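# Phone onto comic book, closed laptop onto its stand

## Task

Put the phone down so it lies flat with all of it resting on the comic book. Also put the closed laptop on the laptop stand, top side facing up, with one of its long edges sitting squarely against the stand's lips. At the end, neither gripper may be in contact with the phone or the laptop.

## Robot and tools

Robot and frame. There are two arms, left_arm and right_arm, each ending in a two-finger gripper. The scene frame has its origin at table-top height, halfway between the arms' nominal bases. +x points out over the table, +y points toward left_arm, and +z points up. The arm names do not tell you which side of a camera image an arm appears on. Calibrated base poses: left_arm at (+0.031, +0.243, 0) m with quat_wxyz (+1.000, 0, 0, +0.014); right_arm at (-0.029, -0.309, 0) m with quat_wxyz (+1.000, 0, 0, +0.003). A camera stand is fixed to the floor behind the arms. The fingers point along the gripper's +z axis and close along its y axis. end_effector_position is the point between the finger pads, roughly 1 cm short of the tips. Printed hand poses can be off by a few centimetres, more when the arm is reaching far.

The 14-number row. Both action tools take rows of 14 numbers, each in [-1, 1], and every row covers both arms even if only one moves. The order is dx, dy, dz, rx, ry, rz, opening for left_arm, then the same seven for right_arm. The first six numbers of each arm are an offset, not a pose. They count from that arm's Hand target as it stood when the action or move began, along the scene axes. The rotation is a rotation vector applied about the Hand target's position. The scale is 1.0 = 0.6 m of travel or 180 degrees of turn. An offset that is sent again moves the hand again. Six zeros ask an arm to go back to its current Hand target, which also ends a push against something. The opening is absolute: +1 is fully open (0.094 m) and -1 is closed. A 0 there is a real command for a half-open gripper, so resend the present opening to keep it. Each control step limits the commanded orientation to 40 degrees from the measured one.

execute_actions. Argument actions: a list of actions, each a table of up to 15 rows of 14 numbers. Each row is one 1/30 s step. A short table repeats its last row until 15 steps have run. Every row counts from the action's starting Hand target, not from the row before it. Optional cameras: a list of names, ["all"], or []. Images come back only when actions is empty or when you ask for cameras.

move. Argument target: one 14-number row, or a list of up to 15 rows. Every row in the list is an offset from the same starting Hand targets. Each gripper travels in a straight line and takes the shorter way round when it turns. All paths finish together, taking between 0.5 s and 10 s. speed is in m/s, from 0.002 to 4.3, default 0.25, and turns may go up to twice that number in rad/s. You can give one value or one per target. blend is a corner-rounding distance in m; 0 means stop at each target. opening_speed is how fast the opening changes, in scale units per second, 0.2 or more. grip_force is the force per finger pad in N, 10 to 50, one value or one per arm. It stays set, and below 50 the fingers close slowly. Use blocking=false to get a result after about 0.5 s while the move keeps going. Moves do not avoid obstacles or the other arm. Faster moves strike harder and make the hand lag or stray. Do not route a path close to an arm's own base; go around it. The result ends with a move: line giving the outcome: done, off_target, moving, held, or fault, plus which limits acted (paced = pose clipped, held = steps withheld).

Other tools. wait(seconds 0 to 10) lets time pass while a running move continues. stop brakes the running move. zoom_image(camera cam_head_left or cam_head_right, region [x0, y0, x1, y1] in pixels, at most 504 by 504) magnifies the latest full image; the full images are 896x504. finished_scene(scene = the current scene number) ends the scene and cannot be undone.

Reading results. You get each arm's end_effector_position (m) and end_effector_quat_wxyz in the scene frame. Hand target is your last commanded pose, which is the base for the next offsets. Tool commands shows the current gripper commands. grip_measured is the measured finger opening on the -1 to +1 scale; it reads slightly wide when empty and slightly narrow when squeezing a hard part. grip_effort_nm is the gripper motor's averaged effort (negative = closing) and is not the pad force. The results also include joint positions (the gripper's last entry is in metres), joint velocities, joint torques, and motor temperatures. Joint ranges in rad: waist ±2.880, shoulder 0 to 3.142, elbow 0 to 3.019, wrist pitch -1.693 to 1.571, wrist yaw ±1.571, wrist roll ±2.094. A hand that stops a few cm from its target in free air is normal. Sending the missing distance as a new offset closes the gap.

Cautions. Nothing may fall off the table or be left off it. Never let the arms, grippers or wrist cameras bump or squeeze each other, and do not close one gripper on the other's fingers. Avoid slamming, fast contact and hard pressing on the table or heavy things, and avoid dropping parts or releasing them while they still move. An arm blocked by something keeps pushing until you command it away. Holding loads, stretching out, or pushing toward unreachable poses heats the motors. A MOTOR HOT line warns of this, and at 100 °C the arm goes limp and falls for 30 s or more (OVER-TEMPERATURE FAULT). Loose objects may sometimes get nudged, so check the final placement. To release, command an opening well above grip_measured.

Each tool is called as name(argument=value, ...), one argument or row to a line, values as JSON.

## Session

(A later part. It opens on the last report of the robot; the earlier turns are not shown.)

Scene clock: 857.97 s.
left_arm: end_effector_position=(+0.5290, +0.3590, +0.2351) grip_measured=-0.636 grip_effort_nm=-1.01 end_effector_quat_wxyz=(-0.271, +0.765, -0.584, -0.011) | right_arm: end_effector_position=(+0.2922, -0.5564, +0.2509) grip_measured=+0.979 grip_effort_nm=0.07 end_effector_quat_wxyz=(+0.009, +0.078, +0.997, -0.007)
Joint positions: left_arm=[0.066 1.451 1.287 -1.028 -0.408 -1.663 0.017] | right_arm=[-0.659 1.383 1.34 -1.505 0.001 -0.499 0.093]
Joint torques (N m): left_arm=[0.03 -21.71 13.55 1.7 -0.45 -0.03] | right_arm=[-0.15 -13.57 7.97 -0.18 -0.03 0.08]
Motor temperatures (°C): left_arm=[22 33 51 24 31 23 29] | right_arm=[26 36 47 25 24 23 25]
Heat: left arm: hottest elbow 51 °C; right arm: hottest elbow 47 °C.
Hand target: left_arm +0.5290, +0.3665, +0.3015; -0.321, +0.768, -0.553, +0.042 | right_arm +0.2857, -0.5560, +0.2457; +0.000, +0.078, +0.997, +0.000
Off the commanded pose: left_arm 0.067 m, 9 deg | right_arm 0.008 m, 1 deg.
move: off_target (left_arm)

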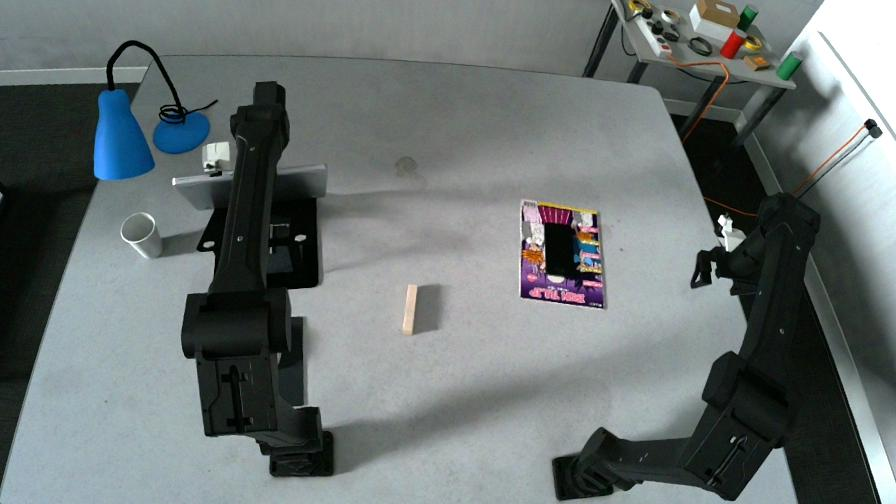

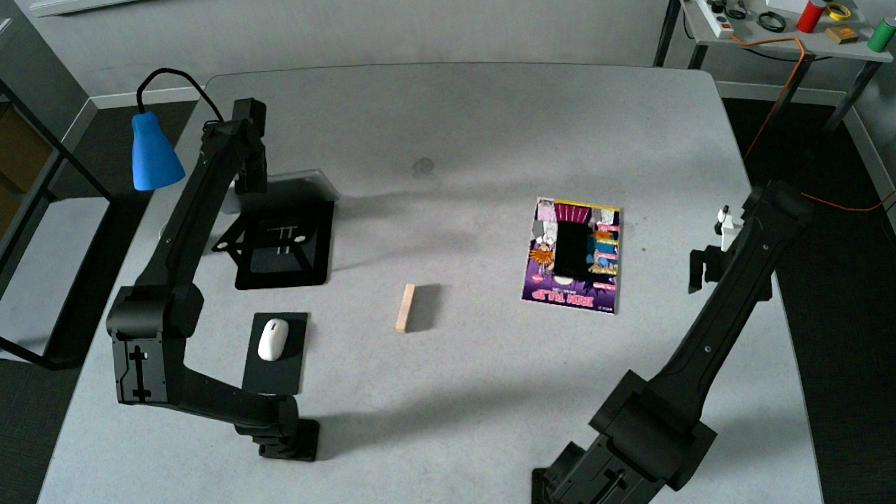

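move(
  target=[
    [-0.0567, -0.007, -0.05, 0.0077, -0.0718, -0.0139, -0.85, 0, 0, 0, 0, 0, 0, 0.98],
    [-0.105, -0.0128, -0.1167, 0.0153, -0.1436, -0.0139, -0.85, 0, 0, 0, 0, 0, 0, 0.98],
  ],
  speed=0.12,
  blend=[0.01, 0],
  cameras=["all"],
)

zoom_image(
  camera="cam_head_left",
  region=[120, 90, 340, 310],
)

zoom_image(
  camera="cam_head_right",
  region=[150, 90, 370, 310],
)

Scene clock: 870.57 s.
left_arm: end_effector_position=(+0.4549, +0.3542, +0.1817) grip_measured=-0.636 grip_effort_nm=-1.01 end_effector_quat_wxyz=(-0.415, +0.727, -0.525, +0.154) | right_arm: end_effector_position=(+0.2922, -0.5564, +0.2509) grip_measured=+0.979 grip_effort_nm=0.07 end_effector_quat_wxyz=(+0.009, +0.078, +0.997, -0.007)
Joint positions: left_arm=[0.084 1.097 0.658 -0.272 -0.374 -1.606 0.017] | right_arm=[-0.659 1.383 1.34 -1.505 0.001 -0.499 0.093]
Joint torques (N m): left_arm=[-0.44 -13.33 12.74 3.17 0.07 -0.16] | right_arm=[-0.03 -13.51 7.98 -0.16 -0.03 0.08]
Heat: left arm: hottest elbow 49 °C; right arm: hottest elbow 47 °C.
Hand target: left_arm +0.4661, +0.3587, +0.2315; -0.454, +0.719, -0.485, +0.206 | right_arm +0.2857, -0.5560, +0.2457; +0.000, +0.078, +0.997, +0.000
Off the commanded pose: left_arm 0.051 m, 9 deg | right_arm 0.008 m, 1 deg.
move: off_target (left_arm)

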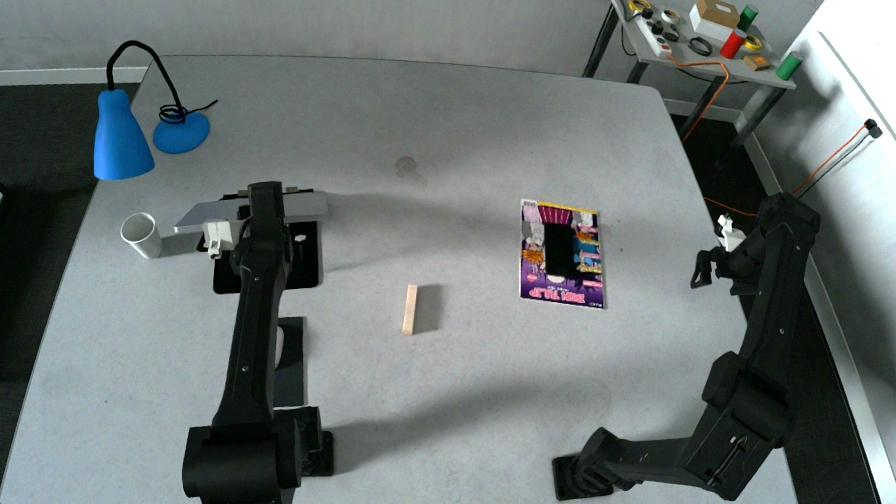

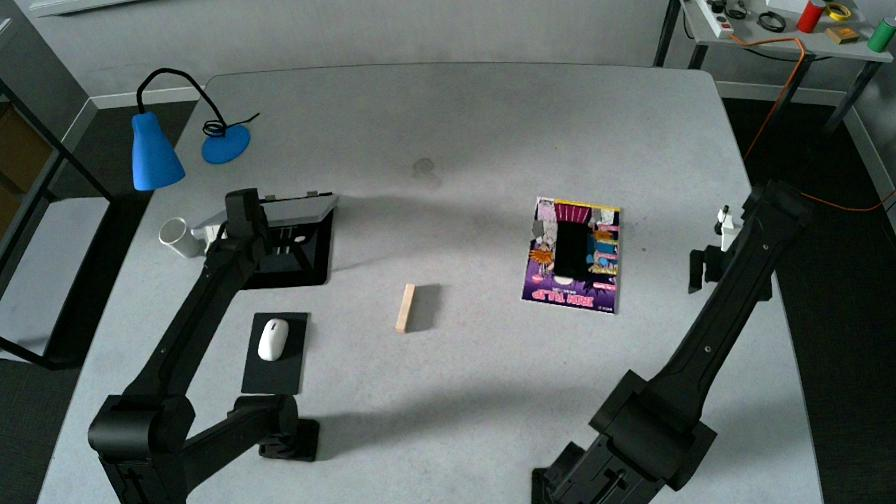

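Scaled by 2.291.

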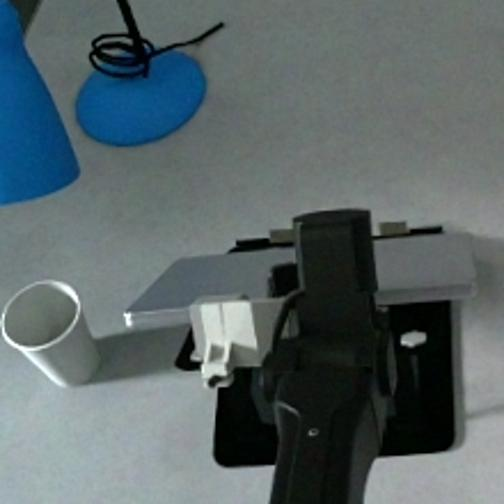

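Scaled by 2.291.

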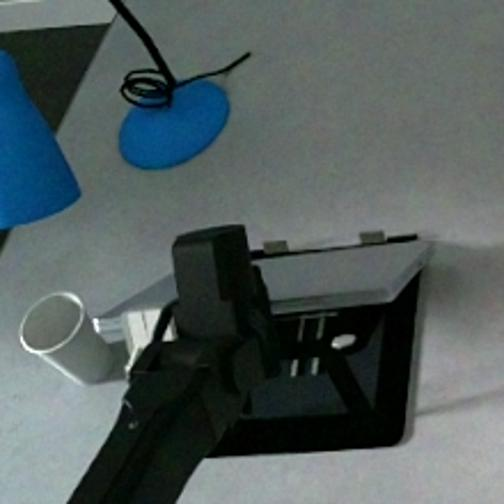

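move(
  target=[-0.03, -0.0033, -0.0517, 0.0056, -0.0525, -0.0044, -0.85, 0, 0, 0, 0, 0, 0, 0.98],
  speed=0.12,
  cameras=["all"],
)

zoom_image(
  camera="cam_head_left",
  region=[160, 160, 340, 320],
)

zoom_image(
  camera="cam_head_right",
  region=[180, 160, 360, 320],
)

Scene clock: 886.37 s.
left_arm: end_effector_position=(+0.4374, +0.3531, +0.1583) grip_measured=-0.636 grip_effort_nm=-1.00 end_effector_quat_wxyz=(-0.464, +0.703, -0.494, +0.214) | right_arm: end_effector_position=(+0.2922, -0.5564, +0.2509) grip_measured=+0.979 grip_effort_nm=0.07 end_effector_quat_wxyz=(+0.009, +0.078, +0.997, -0.007)
Joint positions: left_arm=[0.095 1.064 0.465 0.065 -0.351 -1.592 0.017] | right_arm=[-0.659 1.383 1.34 -1.505 0.001 -0.499 0.093]
Joint torques (N m): left_arm=[-1.49 -10.58 11.34 4.04 0.07 -0.2] | right_arm=[-0.09 -13.51 7.98 -0.18 -0.02 0.08]
Heat: left arm: hottest elbow 49 °C; right arm: hottest elbow 47 °C.
Hand target: left_arm +0.4480, +0.3568, +0.2004; -0.497, +0.692, -0.452, +0.263 | right_arm +0.2857, -0.5560, +0.2457; +0.000, +0.078, +0.997, +0.000
Off the commanded pose: left_arm 0.044 m, 8 deg | right_arm 0.008 m, 1 deg.
move: off_target (left_arm)

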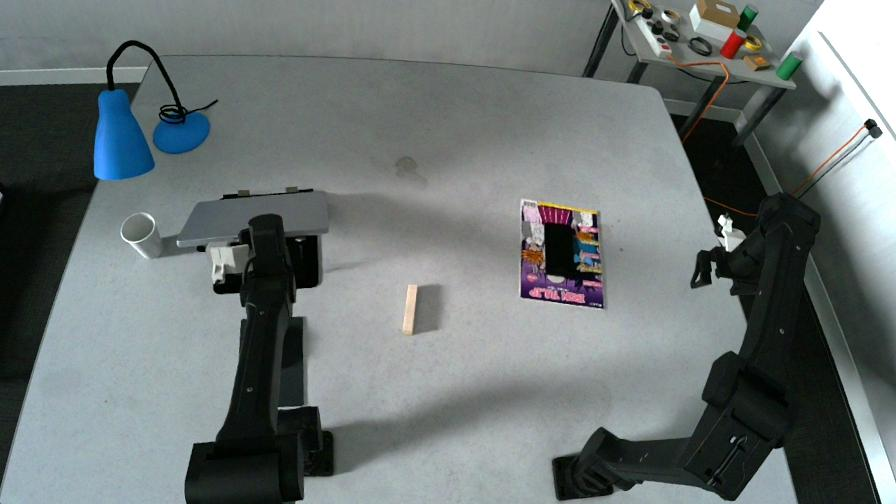

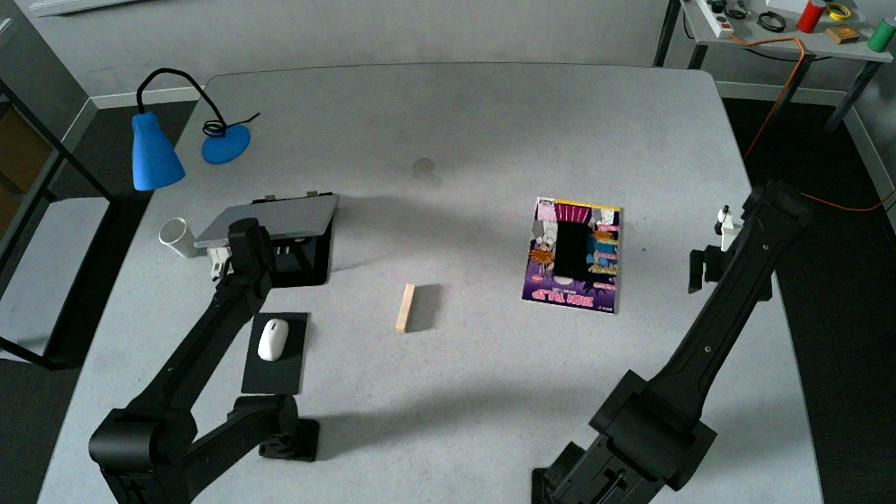

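Scaled by 2.800.

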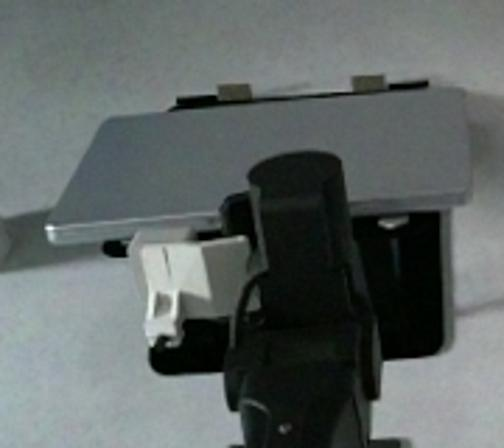

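Scaled by 2.800.

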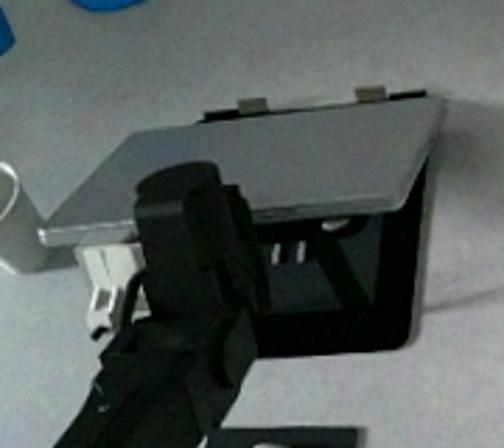

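move(
  target=[-0.005, 0.0, -0.04, 0, 0, 0, -0.85, 0, 0, 0, 0, 0, 0, 0.98],
  speed=0.12,
  cameras=[],
)

Scene clock: 895.10 s.
left_arm: end_effector_position=(+0.4369, +0.3530, +0.1582) grip_measured=-0.636 grip_effort_nm=-1.00 end_effector_quat_wxyz=(-0.479, +0.695, -0.483, +0.233) | right_arm: end_effector_position=(+0.2922, -0.5564, +0.2509) grip_measured=+0.979 grip_effort_nm=0.07 end_effector_quat_wxyz=(+0.009, +0.078, +0.997, -0.007)
Joint positions: left_arm=[0.096 1.068 0.43 0.16 -0.347 -1.59 0.017] | right_arm=[-0.659 1.383 1.34 -1.505 0.001 -0.499 0.093]
Joint torques (N m): left_arm=[-0.32 -6.83 10.09 3.96 -0.03 -0.22] | right_arm=[-0.15 -13.51 7.98 -0.17 -0.02 0.09]
Heat: left arm: hottest elbow 48 °C; right arm: hottest elbow 47 °C.
Hand target: left_arm +0.4450, +0.3568, +0.1764; -0.497, +0.692, -0.452, +0.263 | right_arm +0.2857, -0.5560, +0.2457; +0.000, +0.078, +0.997, +0.000
Off the commanded pose: left_arm 0.020 m, 5 deg | right_arm 0.008 m, 1 deg.
move: off_target (left_arm)
No camera images: "cameras" was empty.

move(
  target=[
    [0, 0, -0.008, -0.0041, 0.0387, 0, -0.85, 0, 0, 0, 0, 0, 0, 0.98],
    [0, 0, -0.008, -0.0041, 0.0387, 0, -0.48, 0, 0, 0, 0, 0, 0, 0.98],
  ],
  speed=0.12,
  opening_speed=0.4,
  cameras=["all"],
)

zoom_image(
  camera="cam_head_left",
  region=[160, 160, 340, 320],
)

zoom_image(
  camera="cam_head_right",
  region=[180, 160, 360, 320],
)

Scene clock: 904.37 s.
left_arm: end_effector_position=(+0.4370, +0.3532, +0.1581) grip_measured=-0.482 grip_effort_nm=0.15 end_effector_quat_wxyz=(-0.459, +0.711, -0.484, +0.221) | right_arm: end_effector_position=(+0.2922, -0.5564, +0.2509) grip_measured=+0.979 grip_effort_nm=0.07 end_effector_quat_wxyz=(+0.009, +0.078, +0.997, -0.007)
Joint positions: left_arm=[0.096 1.062 0.466 0.06 -0.348 -1.621 0.024] | right_arm=[-0.659 1.383 1.34 -1.505 0.001 -0.499 0.093]
Joint torques (N m): left_arm=[-0.79 -6.65 12.89 1.1 -0.22 0.07] | right_arm=[-0.09 -13.45 7.95 -0.16 -0.02 0.08]
Heat: left arm: hottest elbow 47 °C; right arm: hottest elbow 47 °C.
Hand target: left_arm +0.4451, +0.3568, +0.1717; -0.464, +0.710, -0.480, +0.224 | right_arm +0.2857, -0.5560, +0.2457; +0.000, +0.078, +0.997, +0.000
Off the commanded pose: left_arm 0.016 m, 1 deg | right_arm 0.008 m, 1 deg.
move: off_target (left_arm); target 2's new opening was sent with left_arm's hand 0.020 m and 3 deg from that target

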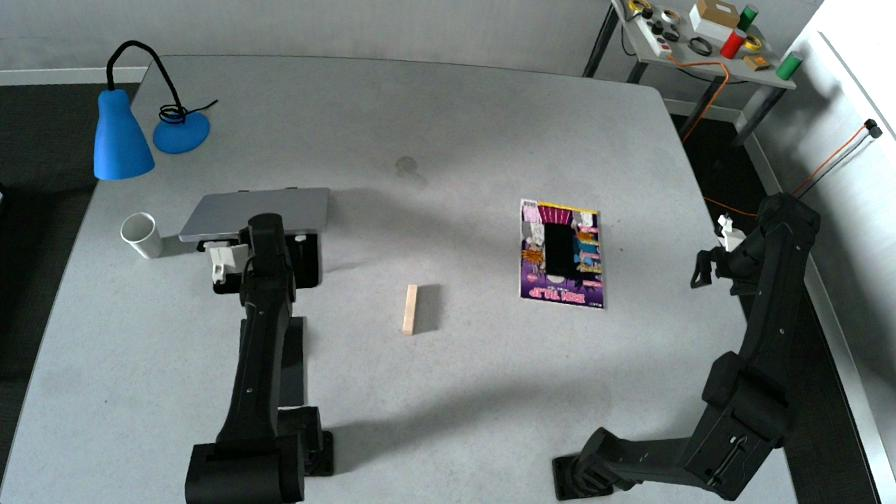

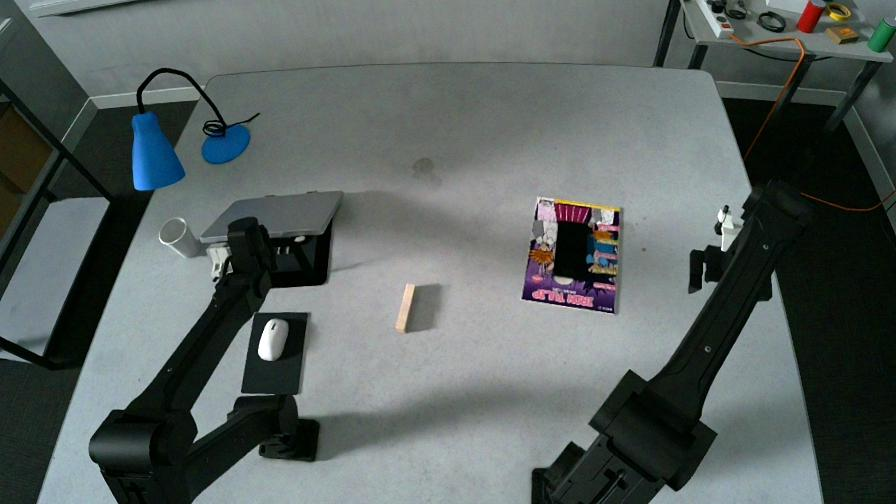

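Scaled by 2.800.

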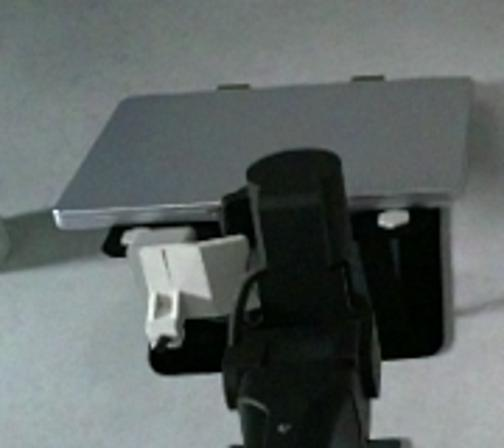

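Scaled by 2.800.

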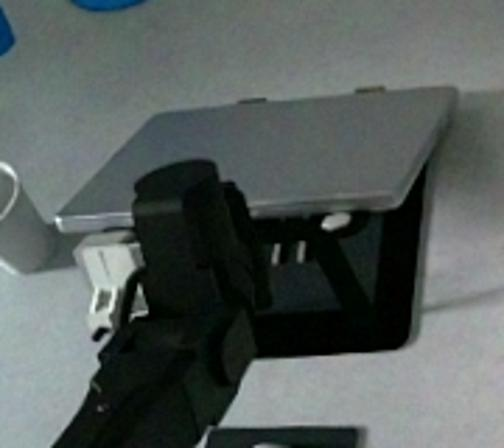

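move(
  target=[
    [-0.1, -0.058, 0.066, 0, 0, 0, -0.48, 0, 0, 0, 0, 0, 0, 0.98],
    [-0.22, -0.08, 0.25, 0, 0, 0, -0.48, 0, 0, 0, 0, 0, 0, 0.98],
  ],
  speed=[0.12, 0.25],
  blend=[0.02, 0],
  cameras=["all"],
)

zoom_image(
  camera="cam_head_left",
  region=[160, 160, 340, 320],
)

zoom_image(
  camera="cam_head_right",
  region=[180, 160, 360, 320],
)

Scene clock: 911.70 s.
left_arm: end_effector_position=(+0.3071, +0.3131, +0.2814) grip_measured=-0.482 grip_effort_nm=0.13 end_effector_quat_wxyz=(-0.452, +0.717, -0.494, +0.196) | right_arm: end_effector_position=(+0.2922, -0.5564, +0.2509) grip_measured=+0.979 grip_effort_nm=0.07 end_effector_quat_wxyz=(+0.009, +0.078, +0.997, -0.007)
Joint positions: left_arm=[-0.083 0.46 0.606 -0.78 -0.515 -1.724 0.024] | right_arm=[-0.659 1.383 1.34 -1.505 0.001 -0.499 0.093]
Joint torques (N m): left_arm=[-2.37 -0.09 18.18 1.24 -0.38 0.02] | right_arm=[-0.09 -13.57 7.98 -0.18 -0.02 0.08]
Heat: left arm: hottest elbow 47 °C; right arm: hottest elbow 47 °C.
Hand target: left_arm +0.3131, +0.3089, +0.3218; -0.464, +0.710, -0.480, +0.224 | right_arm +0.2857, -0.5560, +0.2457; +0.000, +0.078, +0.997, +0.000
Off the commanded pose: left_arm 0.041 m, 4 deg | right_arm 0.008 m, 1 deg.
move: off_target (left_arm)

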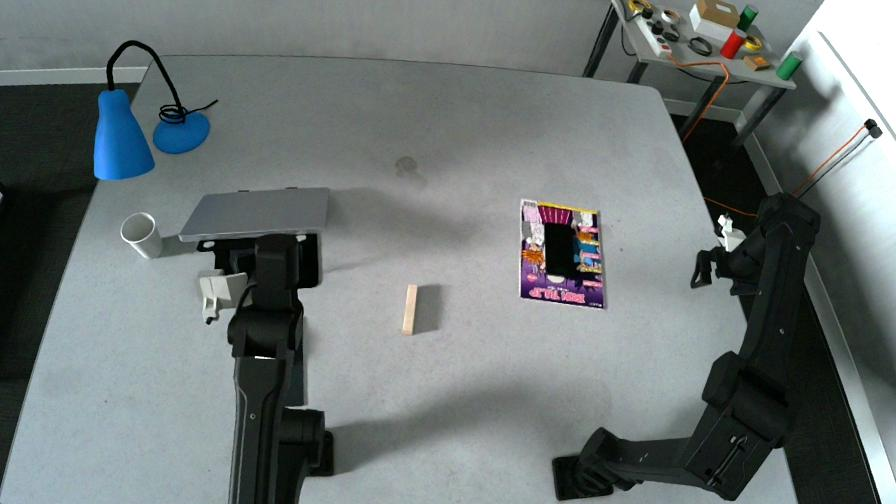

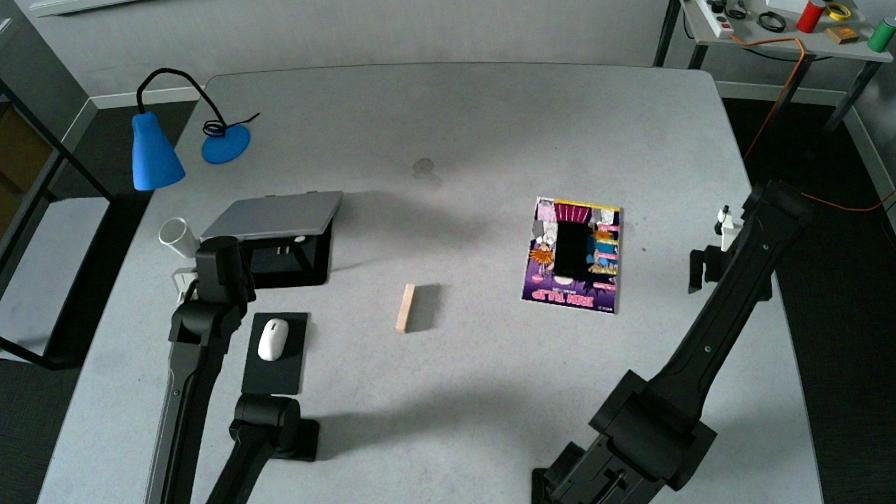

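Scaled by 2.800.

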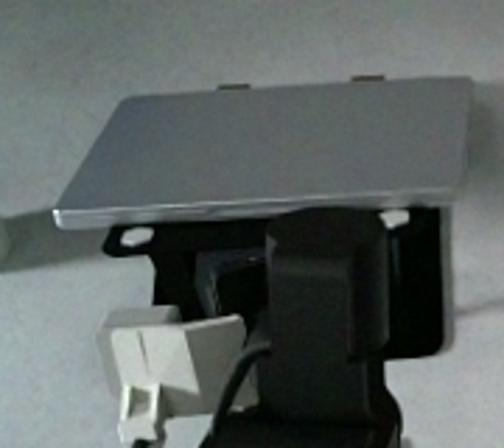

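Scaled by 2.800.

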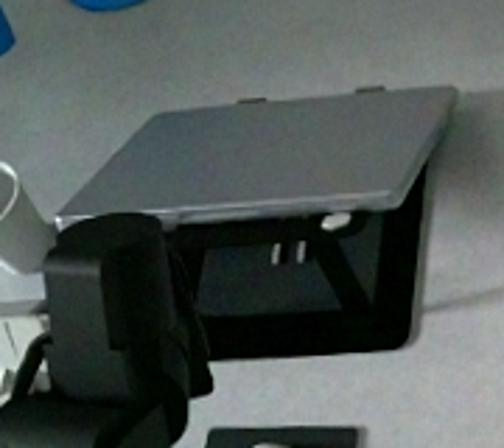

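zoom_image(
  camera="cam_head_left",
  region=[195, 180, 335, 210],
)

zoom_image(
  camera="cam_head_right",
  region=[225, 180, 355, 215],
)

zoom_image(
  camera="cam_head_left",
  region=[170, 220, 340, 300],
)

Scaled by 3.600.

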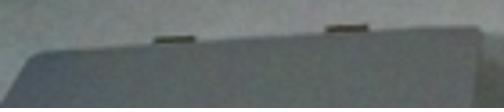

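Scaled by 3.877.

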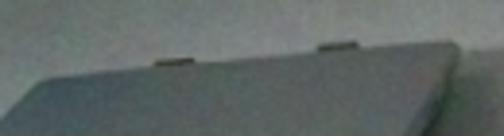

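Scaled by 2.965.

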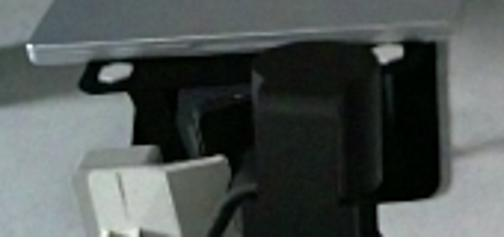

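move(
  target=[0.13, 0.02, -0.13, -0.0799, 0.1321, -0.1009, -0.95, 0, 0, 0, 0, 0, 0, 0.98],
  speed=0.3,
  cameras=["all"],
)

Scene clock: 950.83 s.
left_arm: end_effector_position=(+0.3733, +0.3114, +0.2078) grip_measured=-0.948 grip_effort_nm=-0.08 end_effector_quat_wxyz=(-0.199, +0.715, -0.644, +0.186) | right_arm: end_effector_position=(+0.2922, -0.5564, +0.2509) grip_measured=+0.979 grip_effort_nm=0.07 end_effector_quat_wxyz=(+0.009, +0.078, +0.997, -0.007)
Joint positions: left_arm=[0.211 0.907 0.772 -0.89 0.081 -1.458 0.002] | right_arm=[-0.659 1.383 1.34 -1.505 0.001 -0.499 0.093]
Joint torques (N m): left_arm=[-0.38 -5.25 18.03 0.91 0.05 0.14] | right_arm=[-0.09 -13.51 7.98 -0.16 -0.03 0.09]
Heat: left arm: hottest elbow 53 °C; right arm: hottest elbow 47 °C.
Hand target: left_arm +0.3910, +0.3207, +0.2436; -0.224, +0.709, -0.638, +0.201 | right_arm +0.2857, -0.5560, +0.2457; +0.000, +0.078, +0.997, +0.000
Off the commanded pose: left_arm 0.041 m, 4 deg | right_arm 0.008 m, 1 deg.
move: off_target (left_arm)

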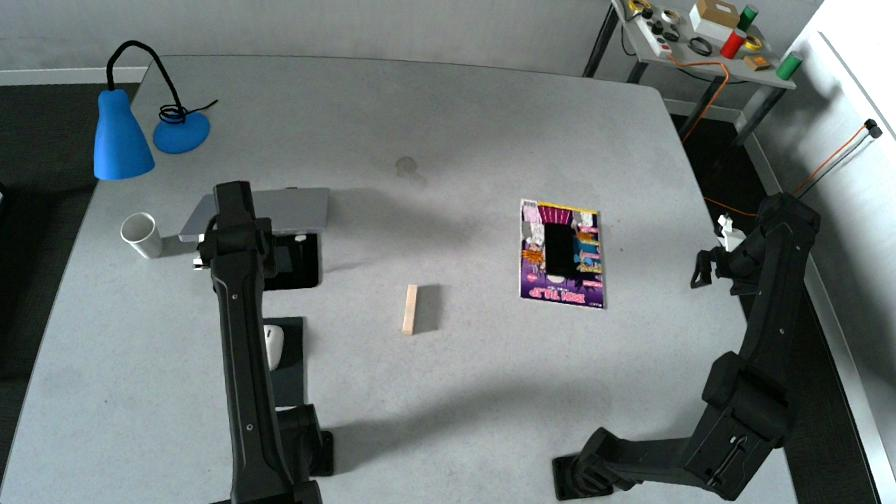

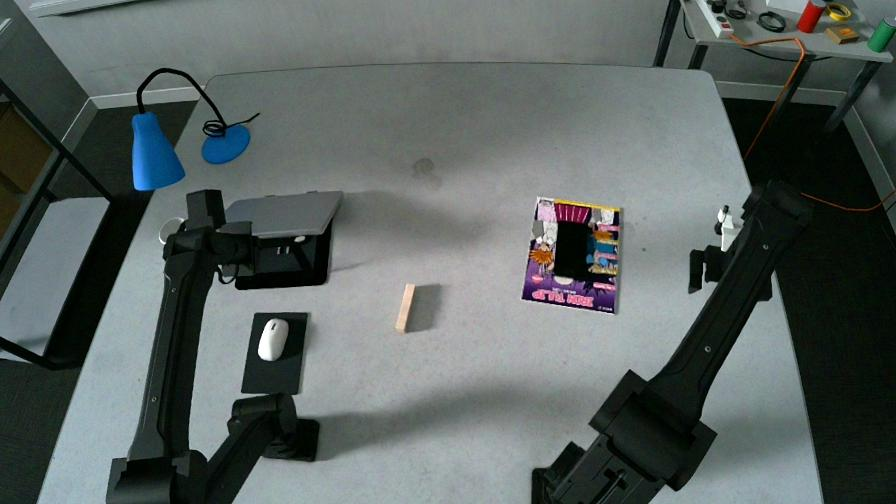

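move(
  target=[
    [0.0533, 0.0172, -0.0493, 0.003, -0.018, 0, -0.95, 0, 0, 0, 0, 0, 0, 0.98],
    [0.1067, 0.023, -0.08, 0.003, -0.018, 0, -0.95, 0, 0, 0, 0, 0, 0, 0.98],
  ],
  speed=[0.2, 0.1],
  blend=[0.01, 0],
  cameras=["all"],
)

zoom_image(
  camera="cam_head_left",
  region=[170, 170, 350, 310],
)

zoom_image(
  camera="cam_head_right",
  region=[180, 170, 360, 310],
)

Scene clock: 957.77 s.
left_arm: end_effector_position=(+0.4352, +0.3289, +0.1719) grip_measured=-0.948 grip_effort_nm=-0.08 end_effector_quat_wxyz=(-0.221, +0.709, -0.638, +0.203) | right_arm: end_effector_position=(+0.2922, -0.5564, +0.2509) grip_measured=+0.979 grip_effort_nm=0.07 end_effector_quat_wxyz=(+0.009, +0.078, +0.997, -0.007)
Joint positions: left_arm=[0.219 1.102 0.772 -0.637 0.088 -1.455 0.002] | right_arm=[-0.659 1.383 1.34 -1.505 0.001 -0.499 0.093]
Joint torques (N m): left_arm=[-1.32 -7.71 15.02 2.09 -0.16 0.08] | right_arm=[-0.03 -13.51 7.98 -0.16 -0.02 0.09]
Heat: left arm: hottest elbow 52 °C; right arm: hottest elbow 47 °C.
Hand target: left_arm +0.4550, +0.3346, +0.1956; -0.245, +0.702, -0.632, +0.218 | right_arm +0.2857, -0.5560, +0.2457; +0.000, +0.078, +0.997, +0.000
Off the commanded pose: left_arm 0.031 m, 3 deg | right_arm 0.008 m, 1 deg.
move: off_target (left_arm)

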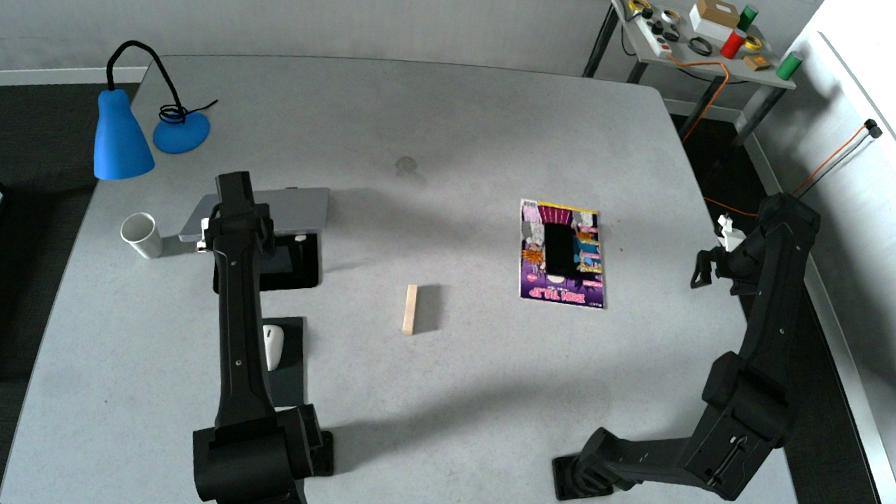

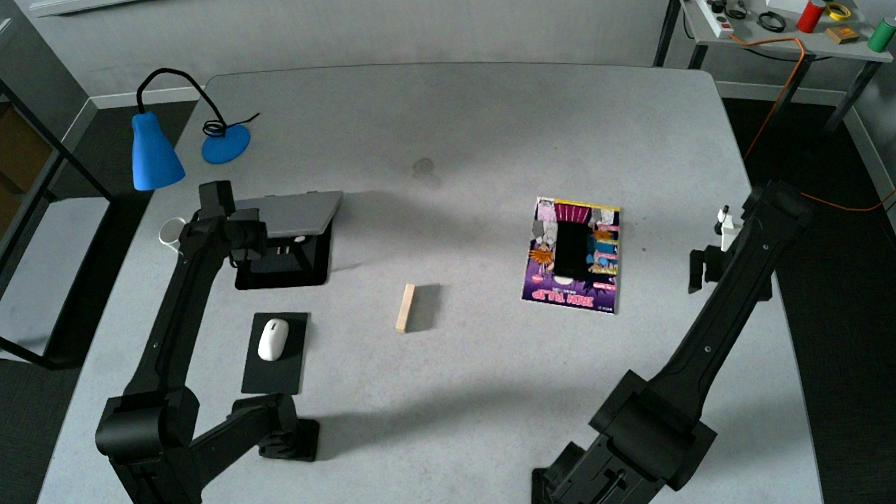

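Scaled by 2.800.

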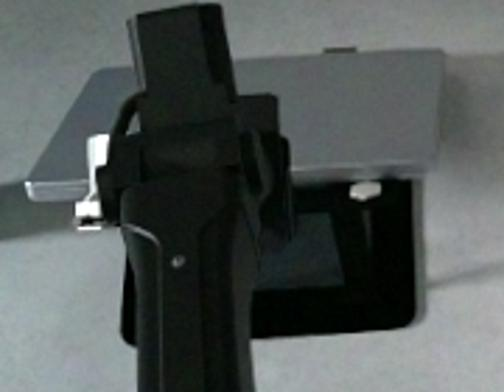

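Scaled by 2.800.

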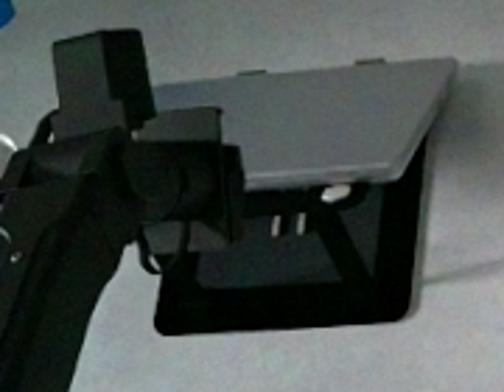

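move(
  target=[-0.0417, 0, -0.0233, 0, 0, 0, -0.95, 0, 0, 0, 0, 0, 0, 0.98],
  speed=0.1,
  cameras=["all"],
)

Scene clock: 968.77 s.
left_arm: end_effector_position=(+0.4309, +0.3291, +0.1775) grip_measured=-0.948 grip_effort_nm=-0.08 end_effector_quat_wxyz=(-0.233, +0.704, -0.636, +0.213) | right_arm: end_effector_position=(+0.2922, -0.5564, +0.2509) grip_measured=+0.979 grip_effort_nm=0.07 end_effector_quat_wxyz=(+0.009, +0.078, +0.997, -0.007)
Joint positions: left_arm=[0.225 1.068 0.752 -0.618 0.094 -1.45 0.002] | right_arm=[-0.659 1.383 1.34 -1.505 0.001 -0.499 0.093]
Joint torques (N m): left_arm=[-0.79 -9.23 10.04 2.02 0.13 0.11] | right_arm=[-0.15 -13.51 7.98 -0.16 -0.02 0.08]
Heat: left arm: hottest elbow 51 °C; right arm: hottest elbow 47 °C.
Hand target: left_arm +0.4300, +0.3345, +0.1816; -0.245, +0.702, -0.633, +0.218 | right_arm +0.2857, -0.5560, +0.2457; +0.000, +0.078, +0.997, +0.000
Off the commanded pose: left_arm 0.007 m, 2 deg | right_arm 0.008 m, 1 deg.
move: done

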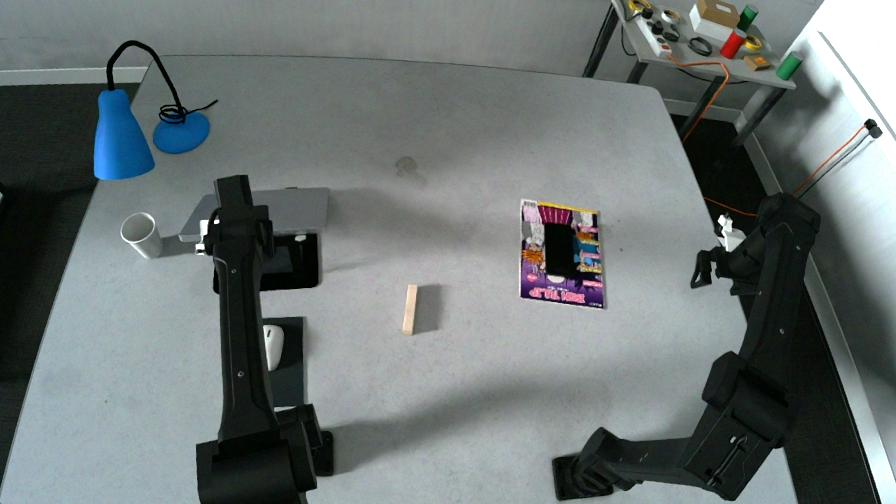

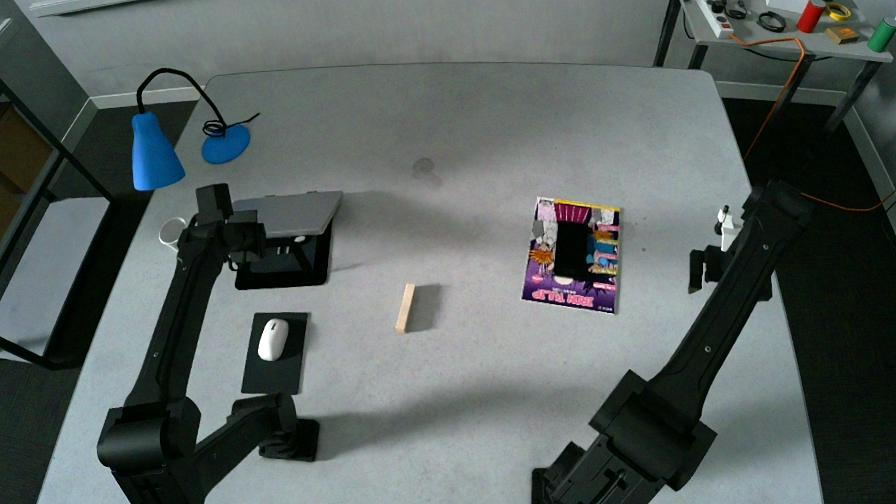

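move(
  target=[-0.0083, -0.0033, -0.0283, 0, 0, 0, -0.95, 0, 0, 0, 0, 0, 0, 0.98],
  speed=0.1,
)

zoom_image(
  camera="cam_head_left",
  region=[170, 160, 350, 300],
)

Scene clock: 973.33 s.
left_arm: end_effector_position=(+0.4258, +0.3278, +0.1616) grip_measured=-0.948 grip_effort_nm=-0.08 end_effector_quat_wxyz=(-0.235, +0.703, -0.636, +0.214) | right_arm: end_effector_position=(+0.2922, -0.5564, +0.2509) grip_measured=+0.979 grip_effort_nm=0.07 end_effector_quat_wxyz=(+0.009, +0.078, +0.997, -0.007)
Joint positions: left_arm=[0.225 1.068 0.706 -0.569 0.094 -1.449 0.002] | right_arm=[-0.659 1.383 1.34 -1.505 0.001 -0.499 0.093]
Joint torques (N m): left_arm=[-0.56 -8 9.88 1.92 0.06 0.14] | right_arm=[-0.03 -13.51 7.98 -0.16 -0.02 0.08]
Heat: left arm: hottest elbow 50 °C; right arm: hottest elbow 47 °C.
Hand target: left_arm +0.4251, +0.3326, +0.1648; -0.245, +0.701, -0.633, +0.218 | right_arm +0.2857, -0.5560, +0.2457; +0.000, +0.078, +0.997, +0.000
Off the commanded pose: left_arm 0.006 m, 1 deg | right_arm 0.008 m, 1 deg.
move: done

Scaled by 2.800.
This view is cut from an older image: the scene may have changed since it was taken.

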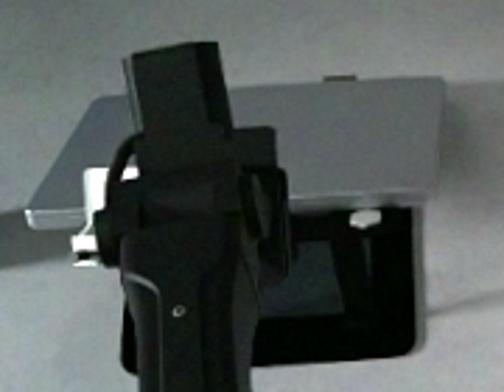

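move(
  target=[0.05, 0.005, -0.0117, 0, 0, 0, -0.95, 0, 0, 0, 0, 0, 0, 0.98],
  speed=0.08,
  cameras=["all"],
)

zoom_image(
  camera="cam_head_left",
  region=[170, 160, 350, 300],
)

zoom_image(
  camera="cam_head_right",
  region=[190, 170, 370, 310],
)

zoom_image(
  camera="cam_head_left",
  region=[195, 180, 335, 210],
)

zoom_image(
  camera="cam_head_right",
  region=[225, 180, 355, 215],
)

Scene clock: 986.47 s.
left_arm: end_effector_position=(+0.4382, +0.3316, +0.1428) grip_measured=-0.948 grip_effort_nm=-0.07 end_effector_quat_wxyz=(-0.231, +0.706, -0.637, +0.209) | right_arm: end_effector_position=(+0.2922, -0.5564, +0.2509) grip_measured=+0.979 grip_effort_nm=0.07 end_effector_quat_wxyz=(+0.009, +0.078, +0.997, -0.007)
Joint positions: left_arm=[0.225 1.138 0.706 -0.512 0.091 -1.449 0.002] | right_arm=[-0.659 1.383 1.34 -1.505 0.001 -0.499 0.093]
Joint torques (N m): left_arm=[-1.67 -7.59 13.82 1.83 -0.14 0] | right_arm=[-0.03 -13.63 7.98 -0.16 -0.02 0.09]
Heat: left arm: hottest elbow 48 °C; right arm: hottest elbow 47 °C.
Hand target: left_arm +0.4552, +0.3356, +0.1577; -0.245, +0.701, -0.633, +0.218 | right_arm +0.2857, -0.5560, +0.2457; +0.000, +0.078, +0.997, +0.000
Off the commanded pose: left_arm 0.023 m, 2 deg | right_arm 0.008 m, 1 deg.
move: off_target (left_arm)

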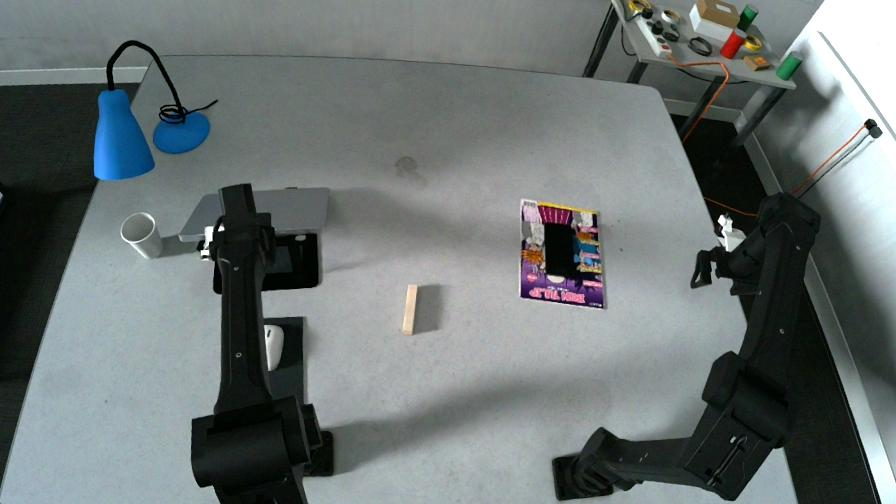

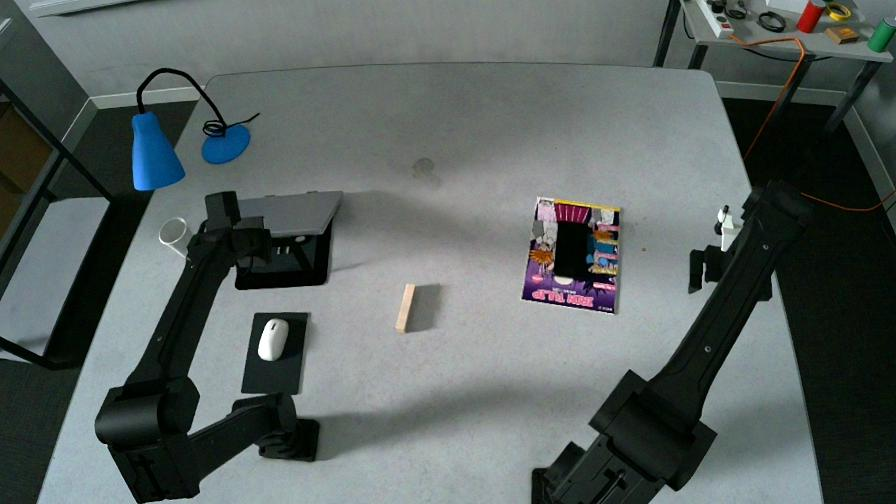

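Scaled by 2.800.

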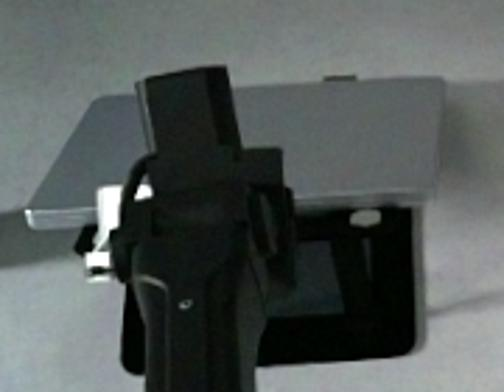

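Scaled by 2.800.

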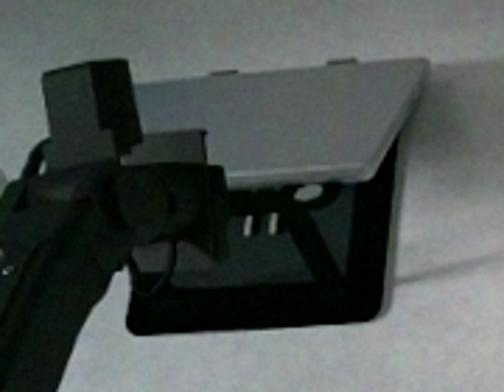

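Scaled by 3.600.

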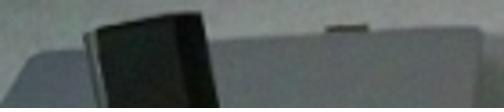

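Scaled by 3.877.

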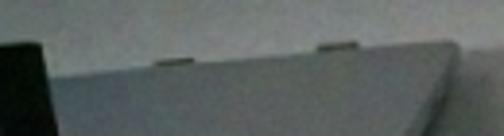

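move(
  target=[
    [-0.05, -0.0033, 0, 0, 0, 0, -0.95, 0, 0, 0, 0, 0, 0, 0.98],
    [-0.05, -0.0033, 0.0417, 0, 0, 0, -0.95, 0, 0, 0, 0, 0, 0, 0.98],
  ],
  speed=0.1,
  blend=[0.01, 0],
)

Scene clock: 993.33 s.
left_arm: end_effector_position=(+0.4194, +0.3265, +0.1637) grip_measured=-0.948 grip_effort_nm=-0.07 end_effector_quat_wxyz=(-0.230, +0.705, -0.637, +0.211) | right_arm: end_effector_position=(+0.2922, -0.5564, +0.2509) grip_measured=+0.979 grip_effort_nm=0.07 end_effector_quat_wxyz=(+0.009, +0.078, +0.997, -0.007)
Joint positions: left_arm=[0.226 1.051 0.706 -0.599 0.095 -1.448 0.002] | right_arm=[-0.659 1.383 1.34 -1.505 0.001 -0.499 0.093]
Joint torques (N m): left_arm=[-0.26 -8.59 13.18 0.98 0.02 0.17] | right_arm=[-0.03 -13.51 7.98 -0.16 -0.03 0.09]
Motor temperatures (°C): left_arm=[22 28 49 24 28 23 28] | right_arm=[26 36 47 25 24 23 25]
Heat: left arm: hottest elbow 49 °C; right arm: hottest elbow 47 °C.
Hand target: left_arm +0.4251, +0.3337, +0.1828; -0.245, +0.702, -0.633, +0.218 | right_arm +0.2857, -0.5560, +0.2457; +0.000, +0.078, +0.997, +0.000
Off the commanded pose: left_arm 0.021 m, 2 deg | right_arm 0.008 m, 1 deg.
move: off_target (left_arm)

move(
  target=[0.0508, 0.0033, -0.003, 0, 0, 0, -0.95, 0, 0, 0, 0, 0, 0, 0.98],
  speed=0.08,
  cameras=["cam_head_left", "cam_head_right"],
)

zoom_image(
  camera="cam_head_right",
  region=[190, 170, 370, 310],
)

zoom_image(
  camera="cam_head_left",
  region=[195, 180, 335, 210],
)

zoom_image(
  camera="cam_head_right",
  region=[225, 180, 355, 215],
)

Scene clock: 1012.60 s.
left_arm: end_effector_position=(+0.4269, +0.3292, +0.1496) grip_measured=-0.948 grip_effort_nm=-0.06 end_effector_quat_wxyz=(-0.217, +0.710, -0.639, +0.199) | right_arm: end_effector_position=(+0.2922, -0.5564, +0.2509) grip_measured=+0.979 grip_effort_nm=0.07 end_effector_quat_wxyz=(+0.009, +0.078, +0.997, -0.007)
Joint positions: left_arm=[0.226 1.109 0.72 -0.59 0.091 -1.448 0.002] | right_arm=[-0.659 1.383 1.34 -1.505 0.001 -0.499 0.093]
Joint torques (N m): left_arm=[-0.56 -6.12 16.81 1.88 -0.14 -0.02] | right_arm=[-0.09 -13.45 7.99 -0.17 -0.02 0.09]
Heat: left arm: hottest elbow 48 °C; right arm: hottest elbow 47 °C.
Hand target: left_arm +0.4555, +0.3356, +0.1808; -0.245, +0.702, -0.633, +0.218 | right_arm +0.2857, -0.5560, +0.2457; +0.000, +0.078, +0.997, +0.000
Off the commanded pose: left_arm 0.043 m, 4 deg | right_arm 0.008 m, 1 deg.
move: off_target (left_arm)

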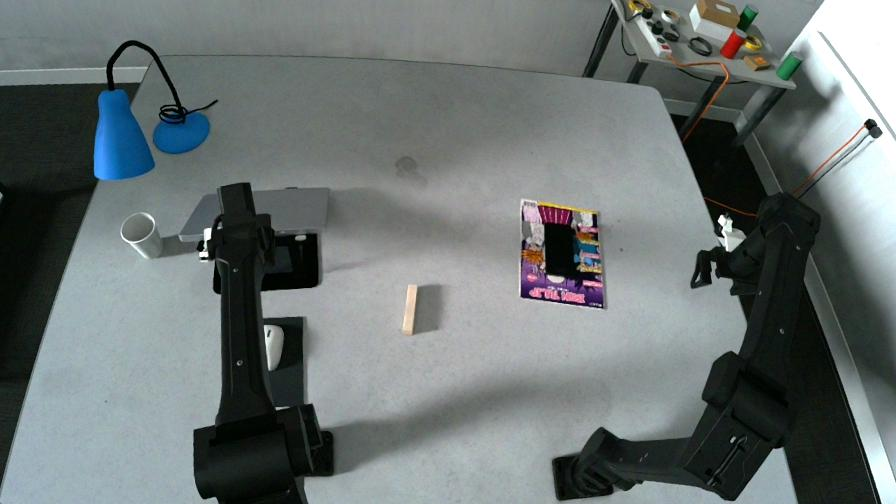

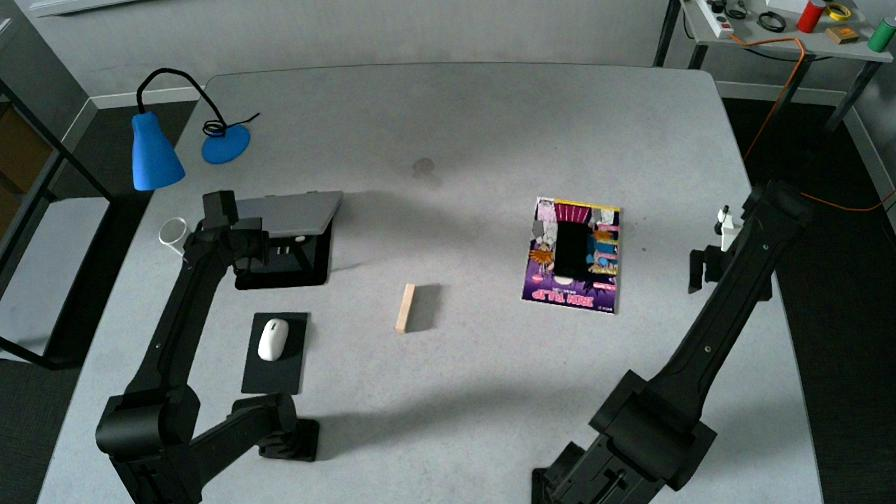

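Scaled by 2.800.

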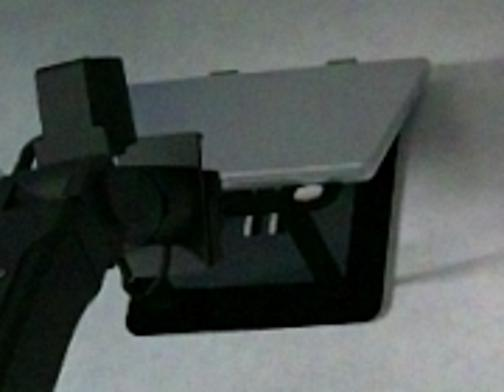

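Scaled by 3.600.

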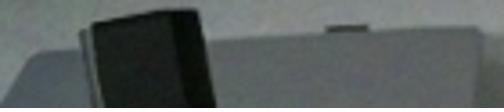

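Scaled by 3.877.

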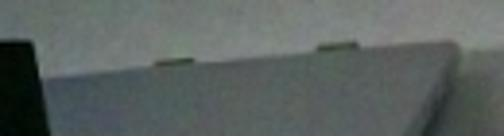

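move(
  target=[-0.0355, -0.0025, 0.0567, 0, 0, 0, -0.95, 0, 0, 0, 0, 0, 0, 0.98],
  speed=0.1,
)

Scene clock: 1061.50 s.
left_arm: end_effector_position=(+0.4149, +0.3260, +0.1757) grip_measured=-0.948 grip_effort_nm=-0.06 end_effector_quat_wxyz=(-0.216, +0.710, -0.640, +0.199) | right_arm: end_effector_position=(+0.2922, -0.5564, +0.2509) grip_measured=+0.979 grip_effort_nm=0.07 end_effector_quat_wxyz=(+0.009, +0.078, +0.997, -0.007)
Joint positions: left_arm=[0.226 1.042 0.748 -0.687 0.091 -1.448 0.002] | right_arm=[-0.659 1.383 1.34 -1.505 0.001 -0.499 0.093]
Joint torques (N m): left_arm=[-0.32 -8.29 17.31 0.99 0.05 0.07] | right_arm=[-0.09 -13.51 7.98 -0.16 -0.02 0.09]
Heat: left arm: hottest elbow 50 °C; right arm: hottest elbow 47 °C.
Hand target: left_arm +0.4343, +0.3341, +0.2149; -0.245, +0.702, -0.633, +0.218 | right_arm +0.2857, -0.5560, +0.2457; +0.000, +0.078, +0.997, +0.000
Off the commanded pose: left_arm 0.044 m, 4 deg | right_arm 0.008 m, 1 deg.
move: off_target (left_arm)

move(
  target=[-0.017, 0, -0.0687, 0, 0, 0, -0.95, 0, 0, 0, 0, 0, 0, 0.98],
  speed=0.1,
)

Scene clock: 1083.03 s.
left_arm: end_effector_position=(+0.4238, +0.3284, +0.1750) grip_measured=-0.948 grip_effort_nm=-0.06 end_effector_quat_wxyz=(-0.239, +0.702, -0.635, +0.217) | right_arm: end_effector_position=(+0.2922, -0.5564, +0.2509) grip_measured=+0.979 grip_effort_nm=0.07 end_effector_quat_wxyz=(+0.009, +0.078, +0.997, -0.007)
Joint positions: left_arm=[0.229 1.042 0.722 -0.599 0.097 -1.446 0.002] | right_arm=[-0.659 1.383 1.34 -1.505 0.001 -0.499 0.093]
Joint torques (N m): left_arm=[-0.44 -7.65 10.17 1.84 0.06 0.12] | right_arm=[-0.15 -13.57 7.97 -0.16 -0.03 0.08]
Heat: left arm: hottest elbow 50 °C; right arm: hottest elbow 47 °C.
Hand target: left_arm +0.4240, +0.3341, +0.1736; -0.245, +0.702, -0.633, +0.218 | right_arm +0.2857, -0.5560, +0.2457; +0.000, +0.078, +0.997, +0.000
Off the commanded pose: left_arm 0.006 m, 1 deg | right_arm 0.008 m, 1 deg.
move: done


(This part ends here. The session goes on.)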